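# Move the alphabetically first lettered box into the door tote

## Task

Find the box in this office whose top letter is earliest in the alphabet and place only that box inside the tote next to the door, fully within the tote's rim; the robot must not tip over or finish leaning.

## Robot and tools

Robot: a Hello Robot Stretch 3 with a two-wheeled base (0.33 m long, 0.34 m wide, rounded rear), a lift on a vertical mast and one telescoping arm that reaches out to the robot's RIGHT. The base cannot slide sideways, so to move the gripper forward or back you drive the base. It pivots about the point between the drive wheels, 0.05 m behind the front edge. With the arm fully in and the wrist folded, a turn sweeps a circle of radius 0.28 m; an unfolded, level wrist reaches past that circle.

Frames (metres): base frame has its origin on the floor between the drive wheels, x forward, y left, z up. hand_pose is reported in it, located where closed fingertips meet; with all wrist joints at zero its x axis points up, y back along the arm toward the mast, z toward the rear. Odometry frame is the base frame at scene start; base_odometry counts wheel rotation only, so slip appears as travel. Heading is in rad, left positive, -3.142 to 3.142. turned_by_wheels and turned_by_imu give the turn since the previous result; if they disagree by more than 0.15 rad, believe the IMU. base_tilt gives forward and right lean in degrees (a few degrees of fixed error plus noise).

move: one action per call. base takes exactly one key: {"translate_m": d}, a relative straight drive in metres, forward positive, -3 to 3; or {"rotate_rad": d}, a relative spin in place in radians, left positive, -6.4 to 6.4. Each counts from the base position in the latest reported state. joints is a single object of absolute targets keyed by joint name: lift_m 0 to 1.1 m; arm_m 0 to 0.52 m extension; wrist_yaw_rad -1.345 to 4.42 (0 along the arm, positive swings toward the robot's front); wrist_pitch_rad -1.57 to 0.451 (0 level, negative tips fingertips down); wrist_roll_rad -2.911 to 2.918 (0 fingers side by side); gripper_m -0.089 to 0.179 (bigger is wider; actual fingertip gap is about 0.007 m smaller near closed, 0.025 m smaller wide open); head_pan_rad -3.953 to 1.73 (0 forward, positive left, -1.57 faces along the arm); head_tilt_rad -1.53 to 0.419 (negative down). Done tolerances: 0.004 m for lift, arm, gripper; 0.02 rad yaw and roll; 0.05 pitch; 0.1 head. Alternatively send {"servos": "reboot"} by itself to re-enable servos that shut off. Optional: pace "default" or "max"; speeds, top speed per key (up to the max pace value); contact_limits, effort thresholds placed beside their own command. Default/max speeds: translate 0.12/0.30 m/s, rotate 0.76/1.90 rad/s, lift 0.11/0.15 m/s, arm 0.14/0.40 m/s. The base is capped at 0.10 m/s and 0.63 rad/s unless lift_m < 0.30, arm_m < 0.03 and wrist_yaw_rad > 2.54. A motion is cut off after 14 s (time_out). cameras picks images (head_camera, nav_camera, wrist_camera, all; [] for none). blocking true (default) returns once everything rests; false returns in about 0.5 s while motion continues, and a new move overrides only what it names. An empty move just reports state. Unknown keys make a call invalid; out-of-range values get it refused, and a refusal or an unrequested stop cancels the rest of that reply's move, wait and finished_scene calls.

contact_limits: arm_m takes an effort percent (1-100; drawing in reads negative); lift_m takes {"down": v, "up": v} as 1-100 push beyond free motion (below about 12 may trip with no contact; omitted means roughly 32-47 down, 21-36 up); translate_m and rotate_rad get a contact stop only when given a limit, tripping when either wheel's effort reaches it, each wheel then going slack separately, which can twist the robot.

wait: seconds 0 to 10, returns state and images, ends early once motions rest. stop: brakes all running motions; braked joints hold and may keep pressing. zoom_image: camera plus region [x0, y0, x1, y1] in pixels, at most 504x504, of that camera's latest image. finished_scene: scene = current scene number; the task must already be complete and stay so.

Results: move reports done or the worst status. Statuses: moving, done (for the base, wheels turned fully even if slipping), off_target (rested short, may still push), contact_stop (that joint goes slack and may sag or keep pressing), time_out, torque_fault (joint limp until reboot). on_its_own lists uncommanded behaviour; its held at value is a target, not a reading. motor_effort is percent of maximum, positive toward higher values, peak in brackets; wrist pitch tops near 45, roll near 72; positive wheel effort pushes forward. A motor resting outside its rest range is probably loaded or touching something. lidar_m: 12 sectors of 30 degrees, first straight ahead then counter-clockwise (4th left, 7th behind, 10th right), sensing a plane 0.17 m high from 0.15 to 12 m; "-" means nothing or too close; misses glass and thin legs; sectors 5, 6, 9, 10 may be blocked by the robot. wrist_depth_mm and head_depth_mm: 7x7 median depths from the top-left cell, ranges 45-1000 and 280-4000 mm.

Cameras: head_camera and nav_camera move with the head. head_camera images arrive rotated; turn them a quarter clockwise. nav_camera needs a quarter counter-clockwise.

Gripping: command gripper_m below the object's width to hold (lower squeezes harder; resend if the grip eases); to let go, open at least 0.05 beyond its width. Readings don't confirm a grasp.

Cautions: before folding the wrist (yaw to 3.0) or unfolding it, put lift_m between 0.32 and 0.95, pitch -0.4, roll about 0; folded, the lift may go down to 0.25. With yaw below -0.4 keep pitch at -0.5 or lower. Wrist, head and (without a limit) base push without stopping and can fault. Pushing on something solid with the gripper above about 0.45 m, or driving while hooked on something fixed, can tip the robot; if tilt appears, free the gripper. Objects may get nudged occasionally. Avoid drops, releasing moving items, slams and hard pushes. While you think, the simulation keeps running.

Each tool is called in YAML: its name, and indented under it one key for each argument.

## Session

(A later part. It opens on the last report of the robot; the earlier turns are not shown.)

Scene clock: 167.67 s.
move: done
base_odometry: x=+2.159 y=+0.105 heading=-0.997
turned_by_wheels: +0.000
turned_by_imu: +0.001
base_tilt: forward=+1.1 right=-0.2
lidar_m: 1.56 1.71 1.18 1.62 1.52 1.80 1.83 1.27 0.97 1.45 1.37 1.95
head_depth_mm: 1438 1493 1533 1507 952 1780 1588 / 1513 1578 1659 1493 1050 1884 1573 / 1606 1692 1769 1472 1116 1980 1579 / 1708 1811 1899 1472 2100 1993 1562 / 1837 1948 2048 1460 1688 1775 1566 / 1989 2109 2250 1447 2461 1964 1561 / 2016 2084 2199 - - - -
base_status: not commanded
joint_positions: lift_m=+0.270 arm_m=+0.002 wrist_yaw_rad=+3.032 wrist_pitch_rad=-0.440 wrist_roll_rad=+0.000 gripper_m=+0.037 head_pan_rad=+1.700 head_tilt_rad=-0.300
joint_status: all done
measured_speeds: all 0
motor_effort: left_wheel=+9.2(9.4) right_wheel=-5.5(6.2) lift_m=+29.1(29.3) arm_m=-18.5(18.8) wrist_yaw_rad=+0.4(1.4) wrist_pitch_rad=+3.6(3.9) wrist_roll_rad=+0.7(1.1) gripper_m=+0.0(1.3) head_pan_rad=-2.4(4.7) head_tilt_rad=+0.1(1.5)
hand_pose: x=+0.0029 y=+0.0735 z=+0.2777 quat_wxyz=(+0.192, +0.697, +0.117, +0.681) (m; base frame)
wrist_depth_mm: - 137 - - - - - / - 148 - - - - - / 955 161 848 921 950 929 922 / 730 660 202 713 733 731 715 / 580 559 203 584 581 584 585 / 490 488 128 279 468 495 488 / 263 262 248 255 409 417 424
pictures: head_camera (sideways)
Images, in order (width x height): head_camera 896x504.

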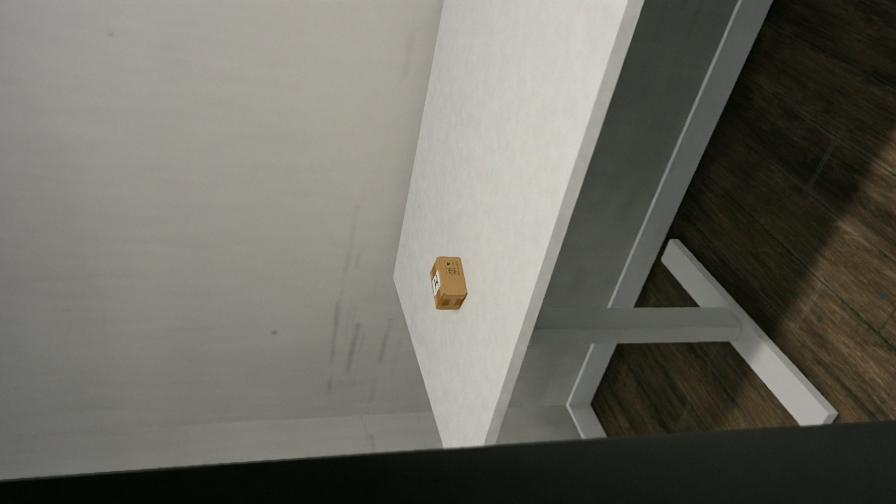

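move:
  base: {"rotate_rad": -0.2}
  joints: {"head_pan_rad": -1.57, "head_tilt_rad": -0.4}
  pace: "max"
  cameras: []

move:
  base: {"translate_m": 0.575}
  pace: "max"
  cameras: []

move:
  base: {"rotate_rad": 1.428}
  joints: {"lift_m": 0.725, "wrist_pitch_rad": -0.42}
  pace: "max"
  cameras: ["head_camera"]

Scene clock: 231.63 s.
move: done
base_odometry: x=+2.159 y=+0.105 heading=-1.196
turned_by_wheels: -0.200
turned_by_imu: -0.197
base_tilt: forward=+0.9 right=+0.0
lidar_m: 1.56 1.89 1.18 1.60 1.83 1.81 1.80 1.27 1.42 0.97 1.37 1.65
head_depth_mm: 811 1233 1279 1431 1358 1531 1359 / 822 877 925 1009 1185 1227 1333 / 1206 1315 1362 1505 1301 1498 1346 / 1235 1350 1365 1574 1354 1590 1394 / 1260 1391 1343 1619 1344 1669 1416 / 1298 1427 1340 1663 1405 1648 1439 / 1332 1476 1329 1651 1449 1660 1424
base_status: done
joint_positions: lift_m=+0.270 arm_m=+0.002 wrist_yaw_rad=+3.032 wrist_pitch_rad=-0.440 wrist_roll_rad=+0.000 gripper_m=+0.037 head_pan_rad=-1.586 head_tilt_rad=-0.400
joint_status: all done
measured_speeds: translate_m=+0.000 rotate_rad=+0.000 lift_m=+0.000 arm_m=+0.000 wrist_yaw_rad=+0.000 wrist_pitch_rad=+0.000 wrist_roll_rad=+0.000 head_pan_rad=+0.024 head_tilt_rad=+0.000
motor_effort: left_wheel=+9.8(16.6) right_wheel=-8.6(15.1) lift_m=+27.0(31.9) arm_m=-17.1(17.4) wrist_yaw_rad=+0.4(1.3) wrist_pitch_rad=+3.6(3.9) wrist_roll_rad=+0.8(1.0) gripper_m=-0.8(1.9) head_pan_rad=+2.2(6.1) head_tilt_rad=-2.0(4.4)
hand_pose: x=+0.0029 y=+0.0735 z=+0.2777 quat_wxyz=(+0.192, +0.697, +0.117, +0.681) (m; base frame)
wrist_depth_mm: - 137 - - - - - / - 148 - - - - - / 935 161 868 962 922 930 952 / 716 670 200 725 714 741 717 / 581 561 201 581 585 572 570 / 493 492 128 279 472 492 485 / 262 265 247 257 408 426 424
pictures: none
No camera images: "cameras" was empty.

Scene clock: 234.87 s.
move: done
base_odometry: x=+2.369 y=-0.430 heading=-1.196
turned_by_wheels: +0.000
turned_by_imu: +0.000
base_tilt: forward=+1.1 right=-0.1
lidar_m: 0.99 1.59 1.47 1.08 1.67 2.37 2.36 1.76 1.19 1.18 1.26 1.40
head_depth_mm: 1253 1372 1389 1572 1374 1673 1410 / 1288 1419 1389 1618 1417 1660 1421 / 1324 1443 1382 1631 1419 1667 1443 / 1112 1258 1258 1501 1463 1608 1430 / 1011 1083 1166 1260 1375 1561 1433 / 1450 1585 1613 1793 1890 1639 1436 / 1498 1634 1650 1849 1161 1661 1405
base_status: done
joint_positions: lift_m=+0.270 arm_m=+0.002 wrist_yaw_rad=+3.032 wrist_pitch_rad=-0.440 wrist_roll_rad=+0.000 gripper_m=+0.037 head_pan_rad=-1.571 head_tilt_rad=-0.400
joint_status: not commanded
measured_speeds: all 0
motor_effort: left_wheel=+11.3(17.5) right_wheel=-3.7(12.1) lift_m=+21.5(27.2) arm_m=-18.2(18.4) wrist_yaw_rad=+0.8(1.4) wrist_pitch_rad=+3.4(3.8) wrist_roll_rad=+0.8(1.0) gripper_m=-0.4(1.6) head_pan_rad=+4.4(4.4) head_tilt_rad=-1.6(3.6)
hand_pose: x=+0.0029 y=+0.0735 z=+0.2777 quat_wxyz=(+0.192, +0.697, +0.117, +0.681) (m; base frame)
wrist_depth_mm: - 138 - - - - - / - 148 - - - - - / 950 162 174 935 949 943 928 / 726 651 202 722 714 724 727 / 581 566 202 586 584 590 587 / 490 489 128 281 478 490 482 / 264 262 249 256 409 421 424
pictures: none
No camera images: "cameras" was empty.

Scene clock: 238.70 s.
move: done
base_odometry: x=+2.369 y=-0.430 heading=+0.232
turned_by_wheels: +1.428
turned_by_imu: +1.424
base_tilt: forward=+1.1 right=-0.1
lidar_m: 1.08 1.56 1.85 2.36 1.81 1.19 1.24 1.18 1.43 1.00 1.00 1.49
head_depth_mm: 1163 1236 1321 1395 1033 797 1416 / 1173 1246 1335 1402 1035 794 1408 / 1191 1264 1366 1419 1026 793 1446 / 1210 1288 1377 1451 1027 788 1428 / 1225 1317 1399 1455 1022 814 1399 / 1235 1320 1425 1486 1022 840 1364 / 1258 1341 1452 1546 1012 840 1421
base_status: done
joint_positions: lift_m=+0.725 arm_m=+0.002 wrist_yaw_rad=+3.032 wrist_pitch_rad=-0.439 wrist_roll_rad=+0.000 gripper_m=+0.037 head_pan_rad=-1.570 head_tilt_rad=-0.401
joint_status: all done
measured_speeds: all 0
motor_effort: left_wheel=-8.0(15.5) right_wheel=+9.0(16.3) lift_m=+30.8(34.5) arm_m=-20.8(22.7) wrist_yaw_rad=+1.0(1.5) wrist_pitch_rad=+3.4(6.5) wrist_roll_rad=+0.8(1.1) gripper_m=+0.2(1.2) head_pan_rad=+2.4(4.5) head_tilt_rad=-0.9(2.5)
hand_pose: x=+0.0029 y=+0.0736 z=+0.7329 quat_wxyz=(+0.192, +0.697, +0.116, +0.681) (m; base frame)
wrist_depth_mm: - 137 - - - - - / - 147 - - - - - / - 160 - - - - - / - - 202 - - - - / - - 202 - - - - / - - 128 946 - - - / 892 896 261 881 857 870 888
pictures: head_camera (sideways)
Images, in order (width x height): head_camera 896x504.

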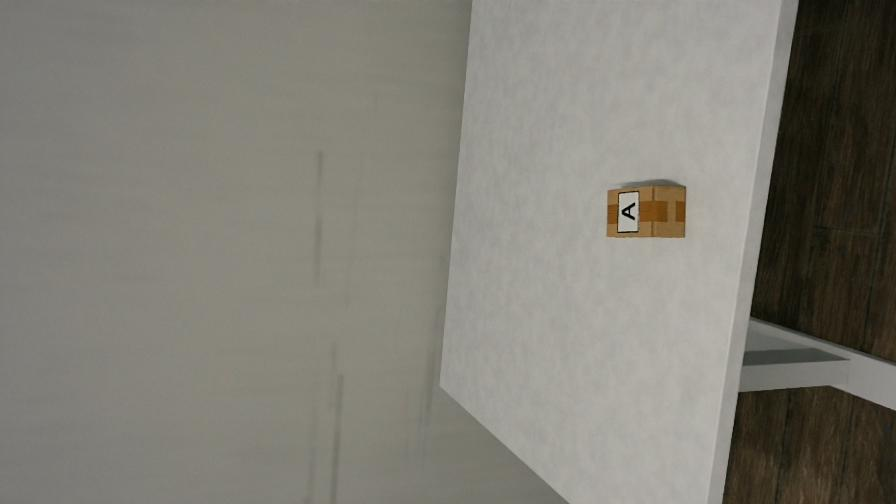

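move:
  base: {"translate_m": 0.02}
  joints: {"wrist_yaw_rad": 0.0, "gripper_m": 0.179, "lift_m": 0.727}
  pace: "max"
  cameras: []

move:
  joints: {"arm_m": 0.28}
  pace: "max"
  cameras: ["wrist_camera"]

Scene clock: 253.93 s.
move: done
base_odometry: x=+2.389 y=-0.426 heading=+0.232
turned_by_wheels: +0.000
turned_by_imu: +0.001
base_tilt: forward=+1.1 right=-0.1
lidar_m: 1.06 1.07 1.84 2.36 1.81 1.21 1.25 1.20 1.43 0.99 1.00 1.47
head_depth_mm: 1157 1238 1322 1394 1035 798 1415 / 1176 1258 1342 1401 1032 793 1410 / 1191 1264 1364 1417 1033 793 1449 / 1202 1295 1388 1437 1022 812 1433 / 1225 1297 1407 1458 1022 814 1400 / 1243 1331 1424 1479 1015 839 1396 / 1257 1342 1452 1568 1012 839 1424
base_status: done
joint_positions: lift_m=+0.727 arm_m=+0.002 wrist_yaw_rad=+0.003 wrist_pitch_rad=-0.439 wrist_roll_rad=+0.000 gripper_m=+0.179 head_pan_rad=-1.570 head_tilt_rad=-0.401
joint_status: all done
measured_speeds: all 0
motor_effort: left_wheel=+0.9(6.3) right_wheel=+7.5(13.3) lift_m=+19.2(33.0) arm_m=-18.1(19.2) wrist_yaw_rad=-2.0(7.0) wrist_pitch_rad=+3.4(3.6) wrist_roll_rad=+0.8(1.1) gripper_m=-0.4(95.3) head_pan_rad=+3.4(3.4) head_tilt_rad=-0.4(1.6)
hand_pose: x=-0.0208 y=-0.3684 z=+0.7350 quat_wxyz=(+0.691, +0.155, -0.689, -0.153) (m; base frame)
wrist_depth_mm: - - - - - - - / - - - 422 - - - / - - - - - - - / - - - - - - - / - - - - - - - / - 951 - - - 137 122 / - 862 889 906 903 862 107
pictures: none
No camera images: "cameras" was empty.

Scene clock: 255.90 s.
move: done
base_odometry: x=+2.389 y=-0.426 heading=+0.232
turned_by_wheels: +0.000
turned_by_imu: +0.000
base_tilt: forward=+0.9 right=+0.0
lidar_m: 1.06 1.07 1.85 2.36 1.81 1.20 1.25 1.20 1.43 0.99 1.00 1.48
head_depth_mm: 1161 1243 1317 1392 1035 800 409 / 1175 1261 1350 1396 1031 491 465 / 1187 1272 1369 1430 1030 484 493 / 1197 1294 1390 1445 1025 765 1391 / 1228 1317 1419 1456 1020 813 1405 / 1234 1330 1423 1490 1019 841 1408 / 1251 1348 1447 1567 1008 837 1429
base_status: not commanded
joint_positions: lift_m=+0.727 arm_m=+0.280 wrist_yaw_rad=+0.002 wrist_pitch_rad=-0.439 wrist_roll_rad=+0.000 gripper_m=+0.179 head_pan_rad=-1.570 head_tilt_rad=-0.401
joint_status: all done
measured_speeds: all 0
motor_effort: left_wheel=+0.5(0.8) right_wheel=+7.2(7.5) lift_m=+24.8(24.8) arm_m=+21.8(25.5) wrist_yaw_rad=-1.7(2.1) wrist_pitch_rad=+3.4(3.6) wrist_roll_rad=+0.8(1.1) gripper_m=+0.7(1.4) head_pan_rad=+2.1(4.0) head_tilt_rad=+1.6(2.0)
hand_pose: x=-0.0210 y=-0.6467 z=+0.7350 quat_wxyz=(+0.691, +0.155, -0.690, -0.153) (m; base frame)
wrist_depth_mm: - - - - - - - / - - - - - - - / - - - 214 - - - / - - - 184 - - - / - - - - - - - / - 121 - - - - 114 / - - - - - - 106
pictures: wrist_camera
Images, in order (width x height): wrist_camera 644x364.

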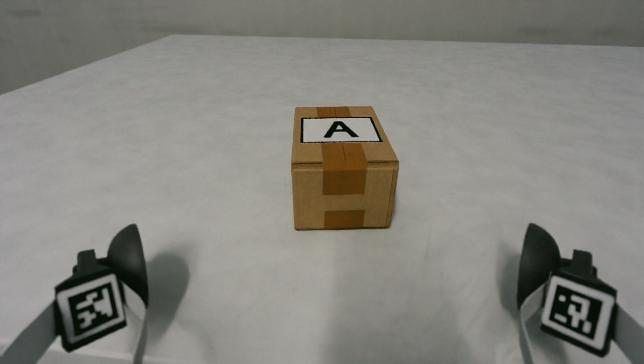

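move:
  joints: {"arm_m": 0.381}
  cameras: []

move:
  joints: {"gripper_m": 0.03}
  cameras: []

move:
  joints: {"lift_m": 0.777}
  cameras: ["wrist_camera"]

move:
  joints: {"arm_m": 0.0}
  pace: "max"
  blocking: false
  cameras: []

Scene clock: 288.87 s.
move: done
base_odometry: x=+2.389 y=-0.426 heading=+0.232
turned_by_wheels: +0.000
turned_by_imu: +0.001
base_tilt: forward=+1.0 right=-0.1
lidar_m: 1.06 1.07 1.84 2.36 1.82 1.21 1.25 1.20 1.43 0.99 1.00 1.47
head_depth_mm: 1162 1231 1313 1397 1037 774 399 / 1176 1253 1345 1395 1030 544 1376 / 1189 1268 1362 1419 1035 575 1444 / 1209 1292 1384 1444 1027 765 1439 / 1215 1305 1412 1449 1025 812 1396 / 1236 1322 1425 1492 1019 840 1399 / 1257 1354 1455 1573 1016 838 1434
base_status: not commanded
joint_positions: lift_m=+0.727 arm_m=+0.381 wrist_yaw_rad=+0.002 wrist_pitch_rad=-0.439 wrist_roll_rad=+0.000 gripper_m=+0.179 head_pan_rad=-1.570 head_tilt_rad=-0.401
joint_status: all done
measured_speeds: all 0
motor_effort: left_wheel=+0.7(0.8) right_wheel=+7.1(7.6) lift_m=+29.8(32.1) arm_m=+21.5(24.9) wrist_yaw_rad=-1.9(1.9) wrist_pitch_rad=+3.3(3.7) wrist_roll_rad=+0.8(1.1) gripper_m=-0.1(1.3) head_pan_rad=+1.8(3.9) head_tilt_rad=+2.1(3.2)
hand_pose: x=-0.0210 y=-0.7477 z=+0.7350 quat_wxyz=(+0.691, +0.155, -0.690, -0.153) (m; base frame)
wrist_depth_mm: - - - - - - - / - - - - - - - / - - - - - - - / - - - 155 - - - / - - - 130 130 - - / - 121 - 110 110 - 114 / - - - 98 98 - 107
pictures: none
No camera images: "cameras" was empty.

Scene clock: 290.90 s.
move: done
base_odometry: x=+2.389 y=-0.426 heading=+0.232
turned_by_wheels: +0.000
turned_by_imu: +0.000
base_tilt: forward=+1.0 right=+0.0
lidar_m: 1.06 1.07 1.85 2.36 1.81 1.21 1.25 1.20 1.43 0.99 1.00 1.48
head_depth_mm: 1155 1230 1325 1397 1033 771 399 / 1178 1248 1335 1399 1035 545 1375 / 1187 1269 1360 1419 1024 576 1440 / 1203 1291 1386 1452 1027 792 1433 / 1223 1302 1406 1457 1020 815 1394 / 1234 1323 1427 1500 1022 842 1389 / 1256 1346 1461 1566 1008 837 1424
base_status: not commanded
joint_positions: lift_m=+0.727 arm_m=+0.381 wrist_yaw_rad=+0.002 wrist_pitch_rad=-0.436 wrist_roll_rad=+0.000 gripper_m=+0.032 head_pan_rad=-1.570 head_tilt_rad=-0.401
joint_status: all done
measured_speeds: all 0
motor_effort: left_wheel=+0.6(0.8) right_wheel=+7.0(7.7) lift_m=+27.3(29.7) arm_m=+12.2(21.3) wrist_yaw_rad=-1.7(2.1) wrist_pitch_rad=+2.9(3.5) wrist_roll_rad=+0.8(1.1) gripper_m=-31.3(99.1) head_pan_rad=+1.6(3.9) head_tilt_rad=+2.1(4.4)
hand_pose: x=-0.0210 y=-0.7481 z=+0.7357 quat_wxyz=(+0.691, +0.154, -0.690, -0.152) (m; base frame)
wrist_depth_mm: - - - - - - - / - - - - - - - / - - - - - - - / - - - 155 - - - / - - 146 131 138 - - / - - 125 107 114 121 - / - 94 101 100 98 113 -
pictures: none
No camera images: "cameras" was empty.

Scene clock: 292.20 s.
move: done
base_odometry: x=+2.389 y=-0.426 heading=+0.232
turned_by_wheels: +0.000
turned_by_imu: +0.000
base_tilt: forward=+1.0 right=-0.1
lidar_m: 1.06 1.07 1.85 2.36 1.81 1.20 1.25 1.20 1.43 0.99 1.00 1.47
head_depth_mm: 1157 1231 1317 1397 1034 435 351 / 1177 1248 1344 1400 567 538 1382 / 1189 1274 1360 1419 560 572 1433 / 1211 1282 1391 1449 1019 792 1438 / 1221 1305 1410 1449 1024 813 1400 / 1234 1320 1429 1502 1013 841 1391 / 1257 1344 1452 1577 1011 836 1433
base_status: not commanded
joint_positions: lift_m=+0.777 arm_m=+0.381 wrist_yaw_rad=+0.002 wrist_pitch_rad=-0.443 wrist_roll_rad=+0.000 gripper_m=+0.034 head_pan_rad=-1.570 head_tilt_rad=-0.401
joint_status: all done
measured_speeds: all 0
motor_effort: left_wheel=+0.7(0.8) right_wheel=+6.3(7.7) lift_m=+31.4(34.2) arm_m=+5.9(11.8) wrist_yaw_rad=-1.3(2.1) wrist_pitch_rad=+3.9(4.3) wrist_roll_rad=+0.9(1.0) gripper_m=-15.6(31.5) head_pan_rad=+2.0(3.0) head_tilt_rad=+3.2(4.1)
hand_pose: x=-0.0210 y=-0.7472 z=+0.7841 quat_wxyz=(+0.690, +0.156, -0.689, -0.155) (m; base frame)
wrist_depth_mm: - - - - - - - / - - - - - - - / - - - - - - - / - - - 160 - - - / - - 148 134 140 - - / - - 127 111 115 120 - / - 94 101 100 98 115 -
pictures: wrist_camera
Images, in order (width x height): wrist_camera 644x364.

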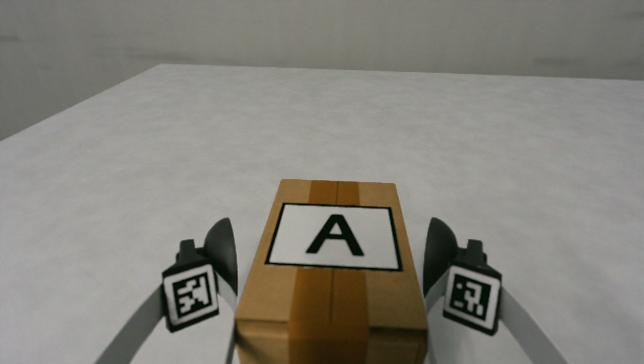

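Scene clock: 292.70 s.
move: moving
base_odometry: x=+2.389 y=-0.426 heading=+0.232
turned_by_wheels: +0.000
turned_by_imu: +0.000
base_tilt: forward=+1.0 right=-0.1
lidar_m: 1.06 1.07 1.84 2.36 1.81 1.20 1.25 1.20 1.43 0.99 1.00 1.47
head_depth_mm: 1161 1238 1328 1381 1032 435 344 / 1176 1251 1349 1397 1032 498 1412 / 1189 1267 1370 1418 1026 525 1447 / 1203 1290 1378 1454 1026 766 1450 / 1217 1312 1406 1447 1016 817 1397 / 1236 1323 1430 1496 1016 840 1384 / 1257 1346 1454 1569 1015 837 1424
base_status: not commanded
joint_positions: lift_m=+0.777 arm_m=+0.329 wrist_yaw_rad=+0.002 wrist_pitch_rad=-0.443 wrist_roll_rad=+0.000 gripper_m=+0.034 head_pan_rad=-1.570 head_tilt_rad=-0.400
joint_status: arm_m moving
joint sent to its limit — arm_m, lower limit.
measured_speeds: translate_m=+0.000 rotate_rad=+0.000 lift_m=+0.000 arm_m=-0.198 wrist_yaw_rad=+0.000 wrist_pitch_rad=+0.000 wrist_roll_rad=+0.000 head_pan_rad=+0.000 head_tilt_rad=+0.000
motor_effort: left_wheel=+0.7(0.8) right_wheel=+7.3(7.5) lift_m=+29.8(31.2) arm_m=-21.5(25.9) wrist_yaw_rad=-1.7(2.0) wrist_pitch_rad=+3.8(4.2) wrist_roll_rad=+0.8(1.0) gripper_m=-15.2(16.3) head_pan_rad=+2.1(3.2) head_tilt_rad=+3.0(3.9)
hand_pose: x=-0.0210 y=-0.6947 z=+0.7841 quat_wxyz=(+0.690, +0.156, -0.689, -0.155) (m; base frame)
wrist_depth_mm: - - - - - - - / - - - - - - - / - - - - - - - / - - - 160 - - - / - - 148 134 139 - - / - - 128 111 115 121 - / - 93 101 101 98 114 -
pictures: none
No camera images: "cameras" was empty.

move:
  base: {"rotate_rad": 1.87}
  joints: {"lift_m": 0.5, "arm_m": 0.0}
  pace: "max"
  blocking: false
  cameras: []

move:
  joints: {"wrist_yaw_rad": 2.65, "lift_m": 0.27}
  pace: "max"
  cameras: []

move:
  base: {"translate_m": 2.114}
  pace: "max"
  cameras: []

move:
  base: {"rotate_rad": 1.466}
  pace: "max"
  cameras: []

move:
  base: {"translate_m": 1.998}
  joints: {"head_pan_rad": -1.57, "head_tilt_rad": -0.95}
  pace: "max"
  cameras: ["head_camera"]

Scene clock: 298.10 s.
earlier move: done
move: moving
base_odometry: x=+2.389 y=-0.426 heading=+0.356
turned_by_wheels: +0.124
turned_by_imu: +0.124
base_tilt: forward=+0.3 right=+0.1
lidar_m: 1.06 1.62 1.84 2.36 1.89 1.20 1.20 1.28 1.40 0.99 1.57 1.45
head_depth_mm: 1151 1227 1311 1371 1038 802 1385 / 1174 1253 1343 1401 1037 794 1415 / 1208 1287 1382 1424 1022 797 1440 / 1226 1322 1417 1463 1025 821 1432 / 1256 1351 1463 1517 1018 843 1367 / 1289 1391 1502 1628 1020 871 1432 / 1331 1437 1528 1675 1794 1613 1435
base_status: rotate_rad moving
joint_positions: lift_m=+0.738 arm_m=+0.002 wrist_yaw_rad=+0.002 wrist_pitch_rad=-0.444 wrist_roll_rad=+0.000 gripper_m=+0.034 head_pan_rad=-1.570 head_tilt_rad=-0.400
joint_status: lift_m moving; arm_m moving
joint sent to its limit — arm_m, lower limit.
measured_speeds: translate_m=+0.000 rotate_rad=+0.471 lift_m=-0.148 arm_m=+0.000 wrist_yaw_rad=+0.000 wrist_pitch_rad=+0.000 wrist_roll_rad=+0.000 head_pan_rad=+0.000 head_tilt_rad=+0.000
motor_effort: left_wheel=-13.8(14.3) right_wheel=+14.2(15.1) lift_m=+20.5(20.5) arm_m=-22.8(22.8) wrist_yaw_rad=-1.4(1.6) wrist_pitch_rad=+4.4(4.7) wrist_roll_rad=+0.7(1.0) gripper_m=-16.1(16.7) head_pan_rad=+1.9(2.7) head_tilt_rad=+2.3(2.8)
hand_pose: x=-0.0211 y=-0.3677 z=+0.7445 quat_wxyz=(+0.690, +0.157, -0.689, -0.155) (m; base frame)
wrist_depth_mm: - - - - - - - / - - - - - - - / - - - - - - - / - - - 169 - - - / - - 155 134 144 - - / - - 127 111 115 - - / 899 121 101 101 101 850 914
pictures: none
No camera images: "cameras" was empty.

Scene clock: 301.77 s.
move: done
base_odometry: x=+2.389 y=-0.426 heading=+2.101
turned_by_wheels: +1.745
turned_by_imu: +1.741
base_tilt: forward=+0.9 right=-0.3
lidar_m: 2.37 1.24 1.20 1.20 1.54 1.40 0.99 1.59 1.45 1.06 1.79 2.36
head_depth_mm: 1214 1285 1358 1444 1561 1642 1450 / 1261 1332 1425 1290 1648 1716 1446 / 1311 1380 1483 1121 904 1561 1407 / 1358 1461 1518 1116 900 1773 1433 / 1407 1520 1608 1115 1947 1748 1438 / 1489 1612 1692 1059 2028 1755 1425 / 1557 1676 1728 1051 2140 1737 1435
base_status: done
joint_positions: lift_m=+0.270 arm_m=+0.002 wrist_yaw_rad=+2.647 wrist_pitch_rad=-0.445 wrist_roll_rad=+0.000 gripper_m=+0.034 head_pan_rad=-1.570 head_tilt_rad=-0.400
joint_status: all done
measured_speeds: all 0
motor_effort: left_wheel=-8.1(15.3) right_wheel=+7.5(15.0) lift_m=+19.9(23.2) arm_m=-22.0(24.1) wrist_yaw_rad=+3.2(9.9) wrist_pitch_rad=+4.5(4.7) wrist_roll_rad=+0.8(1.1) gripper_m=-14.8(16.6) head_pan_rad=+0.5(3.0) head_tilt_rad=+0.8(3.3)
hand_pose: x=+0.0836 y=+0.0477 z=+0.2767 quat_wxyz=(+0.320, +0.707, -0.017, +0.631) (m; base frame)
wrist_depth_mm: - - - - - - - / - - - - - - - / 906 921 925 909 940 940 915 / 713 705 709 169 716 710 728 / 564 584 155 134 144 574 577 / 203 466 128 111 115 457 486 / 189 240 101 101 101 400 418
pictures: none
No camera images: "cameras" was empty.

Scene clock: 310.27 s.
move: done
base_odometry: x=+1.319 y=+1.398 heading=+2.101
turned_by_wheels: +0.000
turned_by_imu: -0.003
base_tilt: forward=+0.9 right=-0.2
lidar_m: 0.40 0.49 0.95 0.99 0.90 1.50 3.10 2.37 1.76 0.68 0.44 0.39
head_depth_mm: 1831 1967 2064 2201 2255 1784 1452 / 1329 1523 1762 2098 2186 1786 1439 / 967 1072 1217 1355 1556 1660 1432 / 788 847 920 1004 1107 1249 1340 / 658 699 745 799 822 950 1034 / 563 595 625 662 704 729 822 / 492 515 540 567 598 609 681
base_status: done
joint_positions: lift_m=+0.270 arm_m=+0.002 wrist_yaw_rad=+2.647 wrist_pitch_rad=-0.445 wrist_roll_rad=+0.000 gripper_m=+0.034 head_pan_rad=-1.570 head_tilt_rad=-0.400
joint_status: not commanded
measured_speeds: all 0
motor_effort: left_wheel=+4.7(15.5) right_wheel=+1.9(15.2) lift_m=+31.6(33.0) arm_m=-10.0(22.3) wrist_yaw_rad=+2.4(3.5) wrist_pitch_rad=+4.3(4.7) wrist_roll_rad=+0.8(1.2) gripper_m=-16.5(16.6) head_pan_rad=+0.8(2.9) head_tilt_rad=+1.0(3.1)
hand_pose: x=+0.0835 y=+0.0478 z=+0.2767 quat_wxyz=(+0.320, +0.707, -0.017, +0.631) (m; base frame)
wrist_depth_mm: - - - - - - - / - - - - - - - / 874 952 918 931 880 - - / 709 713 716 168 707 - - / 575 578 155 134 144 514 - / 203 471 128 111 115 433 394 / 193 240 103 100 101 399 368
pictures: none
No camera images: "cameras" was empty.

Scene clock: 312.30 s.
move: done
base_odometry: x=+1.319 y=+1.398 heading=-2.716
turned_by_wheels: +1.466
turned_by_imu: +1.460
base_tilt: forward=+1.0 right=-0.2
lidar_m: 2.58 0.69 1.49 3.07 2.56 1.75 0.83 0.46 0.40 0.40 0.45 0.77
head_depth_mm: 298 316 337 361 390 422 459 / 306 325 347 373 403 439 480 / 314 335 358 386 419 456 500 / 323 346 370 400 434 476 525 / 333 356 383 415 453 497 549 / 343 368 396 432 470 519 578 / 354 380 411 446 491 543 608
base_status: done
joint_positions: lift_m=+0.270 arm_m=+0.002 wrist_yaw_rad=+2.647 wrist_pitch_rad=-0.445 wrist_roll_rad=+0.000 gripper_m=+0.034 head_pan_rad=-1.570 head_tilt_rad=-0.400
joint_status: not commanded
measured_speeds: all 0
motor_effort: left_wheel=-8.9(16.8) right_wheel=+8.3(17.4) lift_m=+31.1(31.9) arm_m=-21.3(21.3) wrist_yaw_rad=+2.8(3.2) wrist_pitch_rad=+4.4(4.7) wrist_roll_rad=+0.9(1.1) gripper_m=-15.1(16.6) head_pan_rad=+1.5(2.2) head_tilt_rad=-0.5(2.1)
hand_pose: x=+0.0835 y=+0.0477 z=+0.2767 quat_wxyz=(+0.320, +0.707, -0.017, +0.631) (m; base frame)
wrist_depth_mm: - - - - - - - / - - - - - - - / 938 917 928 943 805 - 924 / 713 711 718 169 715 720 711 / 581 584 155 134 144 577 577 / 204 471 127 111 115 461 487 / 193 240 101 101 101 397 419
pictures: none
No camera images: "cameras" was empty.

Scene clock: 320.40 s.
move: done
base_odometry: x=-0.501 y=+0.574 heading=-2.716
turned_by_wheels: +0.000
turned_by_imu: -0.002
base_tilt: forward=+0.8 right=-0.2
lidar_m: 0.65 0.74 1.24 2.29 1.28 1.09 1.82 0.98 0.84 0.84 0.76 0.65
head_depth_mm: 750 865 1022 1256 1374 1235 1122 / 769 896 1067 1328 1375 1229 958 / 796 930 1110 1397 1395 1233 715 / 809 956 1163 1461 1378 1212 763 / 870 1019 1255 1510 1333 1229 1126 / 895 1064 1315 1515 1375 1240 1123 / 934 1076 1219 1348 1358 1239 1128
base_status: done
joint_positions: lift_m=+0.270 arm_m=+0.002 wrist_yaw_rad=+2.648 wrist_pitch_rad=-0.445 wrist_roll_rad=+0.000 gripper_m=+0.034 head_pan_rad=-1.570 head_tilt_rad=-0.950
joint_status: all done
measured_speeds: all 0
motor_effort: left_wheel=+5.5(12.8) right_wheel=+0.3(15.5) lift_m=+28.3(31.3) arm_m=-15.7(22.3) wrist_yaw_rad=+2.9(3.4) wrist_pitch_rad=+4.4(4.8) wrist_roll_rad=+0.8(1.2) gripper_m=-14.8(16.6) head_pan_rad=+1.0(2.5) head_tilt_rad=+0.1(6.2)
hand_pose: x=+0.0835 y=+0.0478 z=+0.2767 quat_wxyz=(+0.320, +0.707, -0.017, +0.631) (m; base frame)
wrist_depth_mm: - - - - - - - / - - - - - - - / 926 919 930 932 936 795 - / 730 700 712 169 717 687 - / 569 577 155 133 144 579 558 / 203 468 128 111 115 454 487 / 192 240 103 100 100 397 425
pictures: head_camera (sideways)
Images, in order (width x height): head_camera 896x504.

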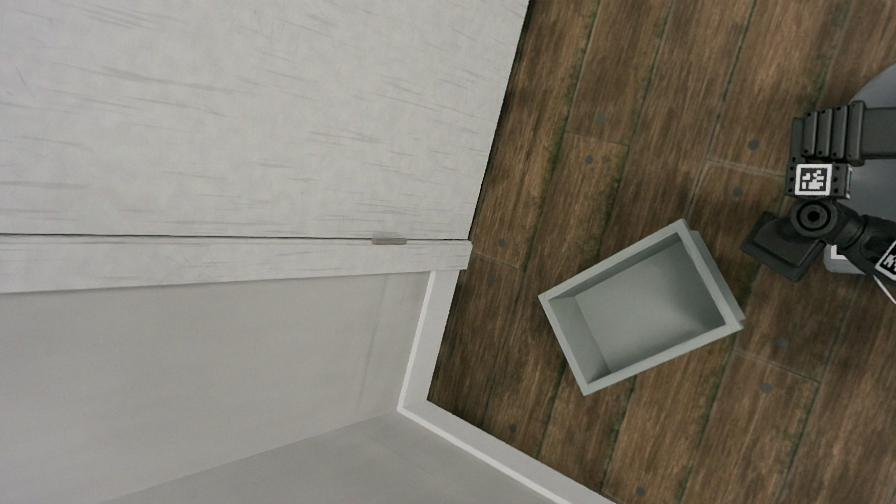

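move:
  base: {"translate_m": 0.16}
  joints: {"lift_m": 0.43}
  pace: "max"
  cameras: []

move:
  joints: {"wrist_yaw_rad": 0.0}
  pace: "max"
  cameras: []

move:
  joints: {"wrist_pitch_rad": -0.9, "arm_m": 0.187}
  pace: "max"
  cameras: []

move:
  joints: {"lift_m": 0.155}
  cameras: []

move:
  joints: {"lift_m": 0.115}
  speeds: {"lift_m": 0.03}
  contact_limits: {"lift_m": {"down": 14}}
  cameras: []

move:
  joints: {"gripper_m": 0.13}
  cameras: ["wrist_camera"]

move:
  joints: {"lift_m": 0.33}
  cameras: ["wrist_camera"]

Scene clock: 334.57 s.
move: done
base_odometry: x=-0.646 y=+0.508 heading=-2.716
turned_by_wheels: +0.000
turned_by_imu: +0.001
base_tilt: forward=+0.7 right=-0.3
lidar_m: 0.49 0.56 0.94 2.35 1.46 1.24 1.90 1.03 0.88 0.87 0.58 0.49
head_depth_mm: 780 901 1072 1312 1373 1235 1122 / 797 939 1117 1386 1381 1234 549 / 841 975 1169 1454 1369 1222 617 / 880 1030 1237 1495 1352 1220 633 / 908 1065 1307 1493 1391 1241 1127 / 911 1024 1141 1275 1334 1239 1133 / 792 851 919 1009 1115 1190 1123
base_status: done
joint_positions: lift_m=+0.430 arm_m=+0.002 wrist_yaw_rad=+2.648 wrist_pitch_rad=-0.445 wrist_roll_rad=+0.000 gripper_m=+0.034 head_pan_rad=-1.570 head_tilt_rad=-0.950
joint_status: all done
measured_speeds: all 0
motor_effort: left_wheel=-0.5(13.7) right_wheel=+5.3(11.9) lift_m=+30.4(34.3) arm_m=-11.2(12.9) wrist_yaw_rad=+2.3(2.9) wrist_pitch_rad=+4.8(4.8) wrist_roll_rad=+0.6(1.1) gripper_m=-14.7(16.5) head_pan_rad=+0.5(1.8) head_tilt_rad=-1.1(1.7)
hand_pose: x=+0.0834 y=+0.0477 z=+0.4366 quat_wxyz=(+0.320, +0.707, -0.017, +0.631) (m; base frame)
wrist_depth_mm: - - - - - - 382 / - - - - - - 382 / - - - - - - - / - - - 170 891 - - / 810 812 155 133 144 - - / 203 647 128 111 115 124 - / 193 121 101 101 101 561 482
pictures: none
No camera images: "cameras" was empty.

Scene clock: 336.23 s.
move: done
base_odometry: x=-0.646 y=+0.508 heading=-2.716
turned_by_wheels: +0.000
turned_by_imu: +0.000
base_tilt: forward=+1.0 right=-0.2
lidar_m: 0.49 0.56 0.95 2.33 1.46 1.24 1.90 1.03 0.88 0.87 0.58 0.49
head_depth_mm: 783 900 1072 1314 1372 1239 1117 / 799 938 1124 1369 1383 1236 548 / 845 975 1162 1444 1355 827 591 / 877 1031 1231 1495 1333 1188 977 / 912 1067 1293 1507 1379 1241 1134 / 912 1013 1141 1283 1346 1238 1132 / 793 852 927 1012 1116 1189 1131
base_status: not commanded
joint_positions: lift_m=+0.430 arm_m=+0.002 wrist_yaw_rad=+0.003 wrist_pitch_rad=-0.445 wrist_roll_rad=+0.000 gripper_m=+0.034 head_pan_rad=-1.570 head_tilt_rad=-0.950
joint_status: all done
measured_speeds: all 0
motor_effort: left_wheel=-0.7(0.8) right_wheel=+5.4(6.1) lift_m=+26.9(30.4) arm_m=-10.0(11.2) wrist_yaw_rad=-2.0(7.2) wrist_pitch_rad=+4.4(4.7) wrist_roll_rad=+0.7(1.1) gripper_m=-15.5(16.5) head_pan_rad=-0.2(1.8) head_tilt_rad=+0.6(1.3)
hand_pose: x=-0.0208 y=-0.3676 z=+0.4366 quat_wxyz=(+0.690, +0.158, -0.689, -0.155) (m; base frame)
wrist_depth_mm: - - - - 562 - - / - - - 606 604 - - / - - - 661 - - - / - - - 161 - - - / - - 153 134 140 - - / - 125 128 111 115 644 650 / - 121 103 101 101 550 583
pictures: none
No camera images: "cameras" was empty.

Scene clock: 337.87 s.
move: done
base_odometry: x=-0.646 y=+0.508 heading=-2.716
turned_by_wheels: +0.000
turned_by_imu: +0.000
base_tilt: forward=+1.0 right=-0.4
lidar_m: 0.49 0.56 0.94 2.34 1.46 1.24 1.90 1.03 0.88 0.87 0.58 0.49
head_depth_mm: 783 903 1065 1311 1375 1235 1125 / 803 934 1116 1382 1357 610 548 / 847 974 1164 1454 698 1199 984 / 880 1029 1239 1499 1333 1227 1095 / 904 1069 1301 1506 1382 1242 1129 / 910 1024 1139 1282 1339 1242 1122 / 793 851 922 1014 1116 1182 1125
base_status: not commanded
joint_positions: lift_m=+0.430 arm_m=+0.187 wrist_yaw_rad=+0.003 wrist_pitch_rad=-0.912 wrist_roll_rad=+0.000 gripper_m=+0.034 head_pan_rad=-1.570 head_tilt_rad=-0.950
joint_status: all done
measured_speeds: all 0
motor_effort: left_wheel=-0.6(0.9) right_wheel=+5.3(5.9) lift_m=+23.5(27.0) arm_m=+19.6(25.1) wrist_yaw_rad=-1.9(2.1) wrist_pitch_rad=+2.1(4.9) wrist_roll_rad=+0.9(1.1) gripper_m=-14.8(16.9) head_pan_rad=+0.5(1.7) head_tilt_rad=-1.0(1.3)
hand_pose: x=-0.0212 y=-0.4698 z=+0.3514 quat_wxyz=(+0.635, +0.312, -0.634, -0.311) (m; base frame)
wrist_depth_mm: 384 - - - 491 - - / 387 588 682 608 576 - - / - 551 643 640 629 610 - / - 582 579 167 575 582 577 / 448 542 154 133 144 534 533 / 484 488 128 107 115 471 492 / - 447 101 101 101 446 462
pictures: none
No camera images: "cameras" was empty.

Scene clock: 341.20 s.
move: done
base_odometry: x=-0.646 y=+0.508 heading=-2.716
turned_by_wheels: +0.000
turned_by_imu: +0.001
base_tilt: forward=+0.9 right=-0.2
lidar_m: 0.49 0.56 0.94 2.34 1.46 1.24 1.90 1.03 0.88 0.88 0.58 0.49
head_depth_mm: 785 903 1074 1311 1388 1237 1119 / 798 934 1118 1378 1377 1218 1088 / 847 971 1167 1445 1355 920 958 / 877 1023 1245 1497 1341 1197 1098 / 904 1065 1300 1507 1372 1242 1125 / 913 1018 1138 1277 1326 1245 1133 / 794 853 925 1007 1113 1184 1132
base_status: not commanded
joint_positions: lift_m=+0.155 arm_m=+0.187 wrist_yaw_rad=+0.003 wrist_pitch_rad=-0.913 wrist_roll_rad=+0.000 gripper_m=+0.034 head_pan_rad=-1.570 head_tilt_rad=-0.950
joint_status: all done
measured_speeds: all 0
motor_effort: left_wheel=-0.7(0.9) right_wheel=+5.3(5.8) lift_m=+20.2(23.1) arm_m=-14.0(19.6) wrist_yaw_rad=-1.6(2.2) wrist_pitch_rad=+2.5(2.5) wrist_roll_rad=+0.7(1.1) gripper_m=-14.8(16.7) head_pan_rad=+0.6(1.8) head_tilt_rad=-0.4(1.8)
hand_pose: x=-0.0212 y=-0.4696 z=+0.0762 quat_wxyz=(+0.635, +0.313, -0.634, -0.311) (m; base frame)
wrist_depth_mm: 365 378 395 204 376 374 370 / 346 - - 231 181 331 332 / - - - 264 180 293 300 / 167 - - 159 190 143 272 / 144 201 148 133 144 147 130 / 124 147 128 107 115 126 120 / 113 121 100 100 98 117 127
pictures: none
No camera images: "cameras" was empty.

Scene clock: 342.97 s.
move: done
base_odometry: x=-0.646 y=+0.508 heading=-2.716
turned_by_wheels: +0.000
turned_by_imu: +0.000
base_tilt: forward=+1.0 right=-0.1
lidar_m: 0.49 0.56 0.94 2.34 1.46 1.24 1.90 1.03 0.88 0.88 0.58 0.49
head_depth_mm: 783 906 1072 1313 1372 1236 1123 / 802 934 1115 1379 1387 1238 1111 / 844 973 1161 1450 1363 953 959 / 872 1029 1243 1484 1342 1199 1101 / 905 1064 1299 1513 1386 1238 1125 / 911 1021 1136 1279 1328 1237 1126 / 792 857 921 1011 1115 1193 1134
base_status: not commanded
joint_positions: lift_m=+0.115 arm_m=+0.187 wrist_yaw_rad=+0.003 wrist_pitch_rad=-0.913 wrist_roll_rad=+0.000 gripper_m=+0.034 head_pan_rad=-1.570 head_tilt_rad=-0.950
joint_status: all done
measured_speeds: all 0
motor_effort: left_wheel=-0.7(0.9) right_wheel=+5.7(5.8) lift_m=+20.2(21.8) arm_m=-21.8(22.5) wrist_yaw_rad=-1.6(2.2) wrist_pitch_rad=+2.2(2.5) wrist_roll_rad=+0.7(1.0) gripper_m=-16.3(16.6) head_pan_rad=-0.8(1.4) head_tilt_rad=+0.2(1.8)
contact_limits: lift_m down 14 (down: maximum 72; up: maximum 65)
hand_pose: x=-0.0212 y=-0.4695 z=+0.0362 quat_wxyz=(+0.635, +0.313, -0.634, -0.311) (m; base frame)
wrist_depth_mm: - - - 198 145 303 313 / - - - 229 165 119 278 / - - - - 183 126 104 / 167 - - 159 185 134 109 / 144 184 149 133 144 146 112 / 125 147 128 107 115 125 121 / 113 121 103 101 101 153 127
pictures: none
No camera images: "cameras" was empty.

Scene clock: 344.47 s.
move: done
base_odometry: x=-0.646 y=+0.508 heading=-2.716
turned_by_wheels: +0.000
turned_by_imu: +0.000
base_tilt: forward=+1.0 right=+0.0
lidar_m: 0.49 0.56 0.94 2.34 1.46 1.24 1.90 1.03 0.87 0.88 0.58 0.49
head_depth_mm: 784 905 1070 1303 1379 1231 1122 / 799 932 1115 1381 1378 1216 1107 / 845 970 1167 1447 1358 946 959 / 877 1028 1251 1484 1343 1189 1103 / 900 1064 1296 1509 1383 1239 1121 / 909 1021 1143 1278 1337 1230 1125 / 793 852 925 1011 1116 1193 1131
base_status: not commanded
joint_positions: lift_m=+0.115 arm_m=+0.187 wrist_yaw_rad=+0.003 wrist_pitch_rad=-0.913 wrist_roll_rad=+0.000 gripper_m=+0.130 head_pan_rad=-1.570 head_tilt_rad=-0.950
joint_status: all done
measured_speeds: all 0
motor_effort: left_wheel=-0.6(1.0) right_wheel=+5.5(5.8) lift_m=+20.3(20.5) arm_m=-20.2(21.9) wrist_yaw_rad=-1.7(2.1) wrist_pitch_rad=+2.4(2.6) wrist_roll_rad=+0.9(1.0) gripper_m=+1.6(92.4) head_pan_rad=-0.1(1.6) head_tilt_rad=-1.6(2.3)
contact_limits: lift_m down 14 (down: maximum 72; up: maximum 65)
hand_pose: x=-0.0213 y=-0.4695 z=+0.0362 quat_wxyz=(+0.635, +0.313, -0.634, -0.311) (m; base frame)
wrist_depth_mm: - - - 195 146 305 311 / - - - 221 169 119 279 / - - - - 183 128 104 / 160 204 - - 195 141 112 / 140 169 - 154 157 146 117 / 119 125 186 142 188 123 124 / - 121 176 133 175 172 121
pictures: wrist_camera
Images, in order (width x height): wrist_camera 644x364.

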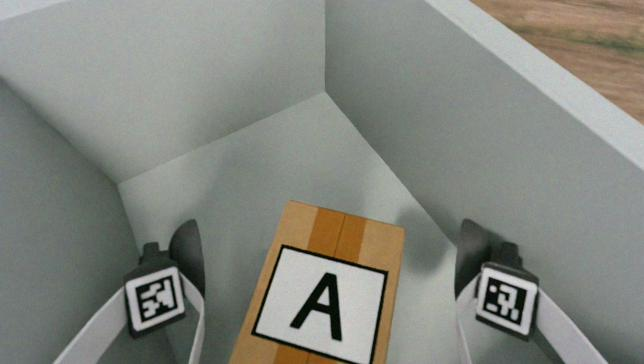

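Scene clock: 347.27 s.
move: done
base_odometry: x=-0.646 y=+0.508 heading=-2.716
turned_by_wheels: +0.000
turned_by_imu: +0.000
base_tilt: forward=+1.1 right=-0.2
lidar_m: 0.49 0.56 0.95 2.34 1.46 1.24 1.89 1.03 0.88 0.87 0.58 0.49
head_depth_mm: 782 903 1073 1319 1376 1242 1123 / 798 932 1116 1376 1380 1189 654 / 844 972 1167 1444 1346 1104 966 / 877 1030 1251 1496 1313 1218 1101 / 904 1064 1299 1516 1371 1239 1133 / 912 1017 1144 1281 1331 1243 1134 / 791 855 924 1010 1112 1188 1129
base_status: not commanded
joint_positions: lift_m=+0.330 arm_m=+0.187 wrist_yaw_rad=+0.003 wrist_pitch_rad=-0.913 wrist_roll_rad=+0.000 gripper_m=+0.130 head_pan_rad=-1.570 head_tilt_rad=-0.950
joint_status: all done
measured_speeds: all 0
motor_effort: left_wheel=-0.6(0.9) right_wheel=+5.7(5.8) lift_m=+32.1(34.3) arm_m=-18.1(20.7) wrist_yaw_rad=-1.7(2.1) wrist_pitch_rad=+2.1(2.8) wrist_roll_rad=+0.8(1.1) gripper_m=-0.6(2.7) head_pan_rad=-1.6(1.7) head_tilt_rad=-0.8(2.2)
hand_pose: x=-0.0213 y=-0.4695 z=+0.2512 quat_wxyz=(+0.635, +0.313, -0.634, -0.311) (m; base frame)
wrist_depth_mm: 384 523 - - 496 - - / 392 561 569 559 561 508 480 / 402 518 514 519 514 511 513 / - 473 478 375 472 474 465 / 435 436 - 380 430 428 424 / 400 124 149 - 319 124 394 / - 360 299 327 313 258 360
pictures: wrist_camera
Images, in order (width x height): wrist_camera 644x364.

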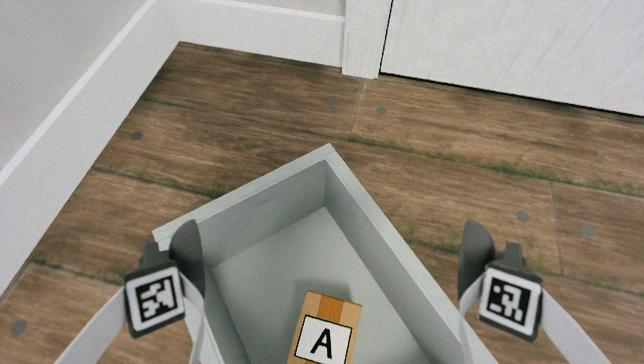

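finished_scene:
  scene: 3

The scene is finished: the task was done.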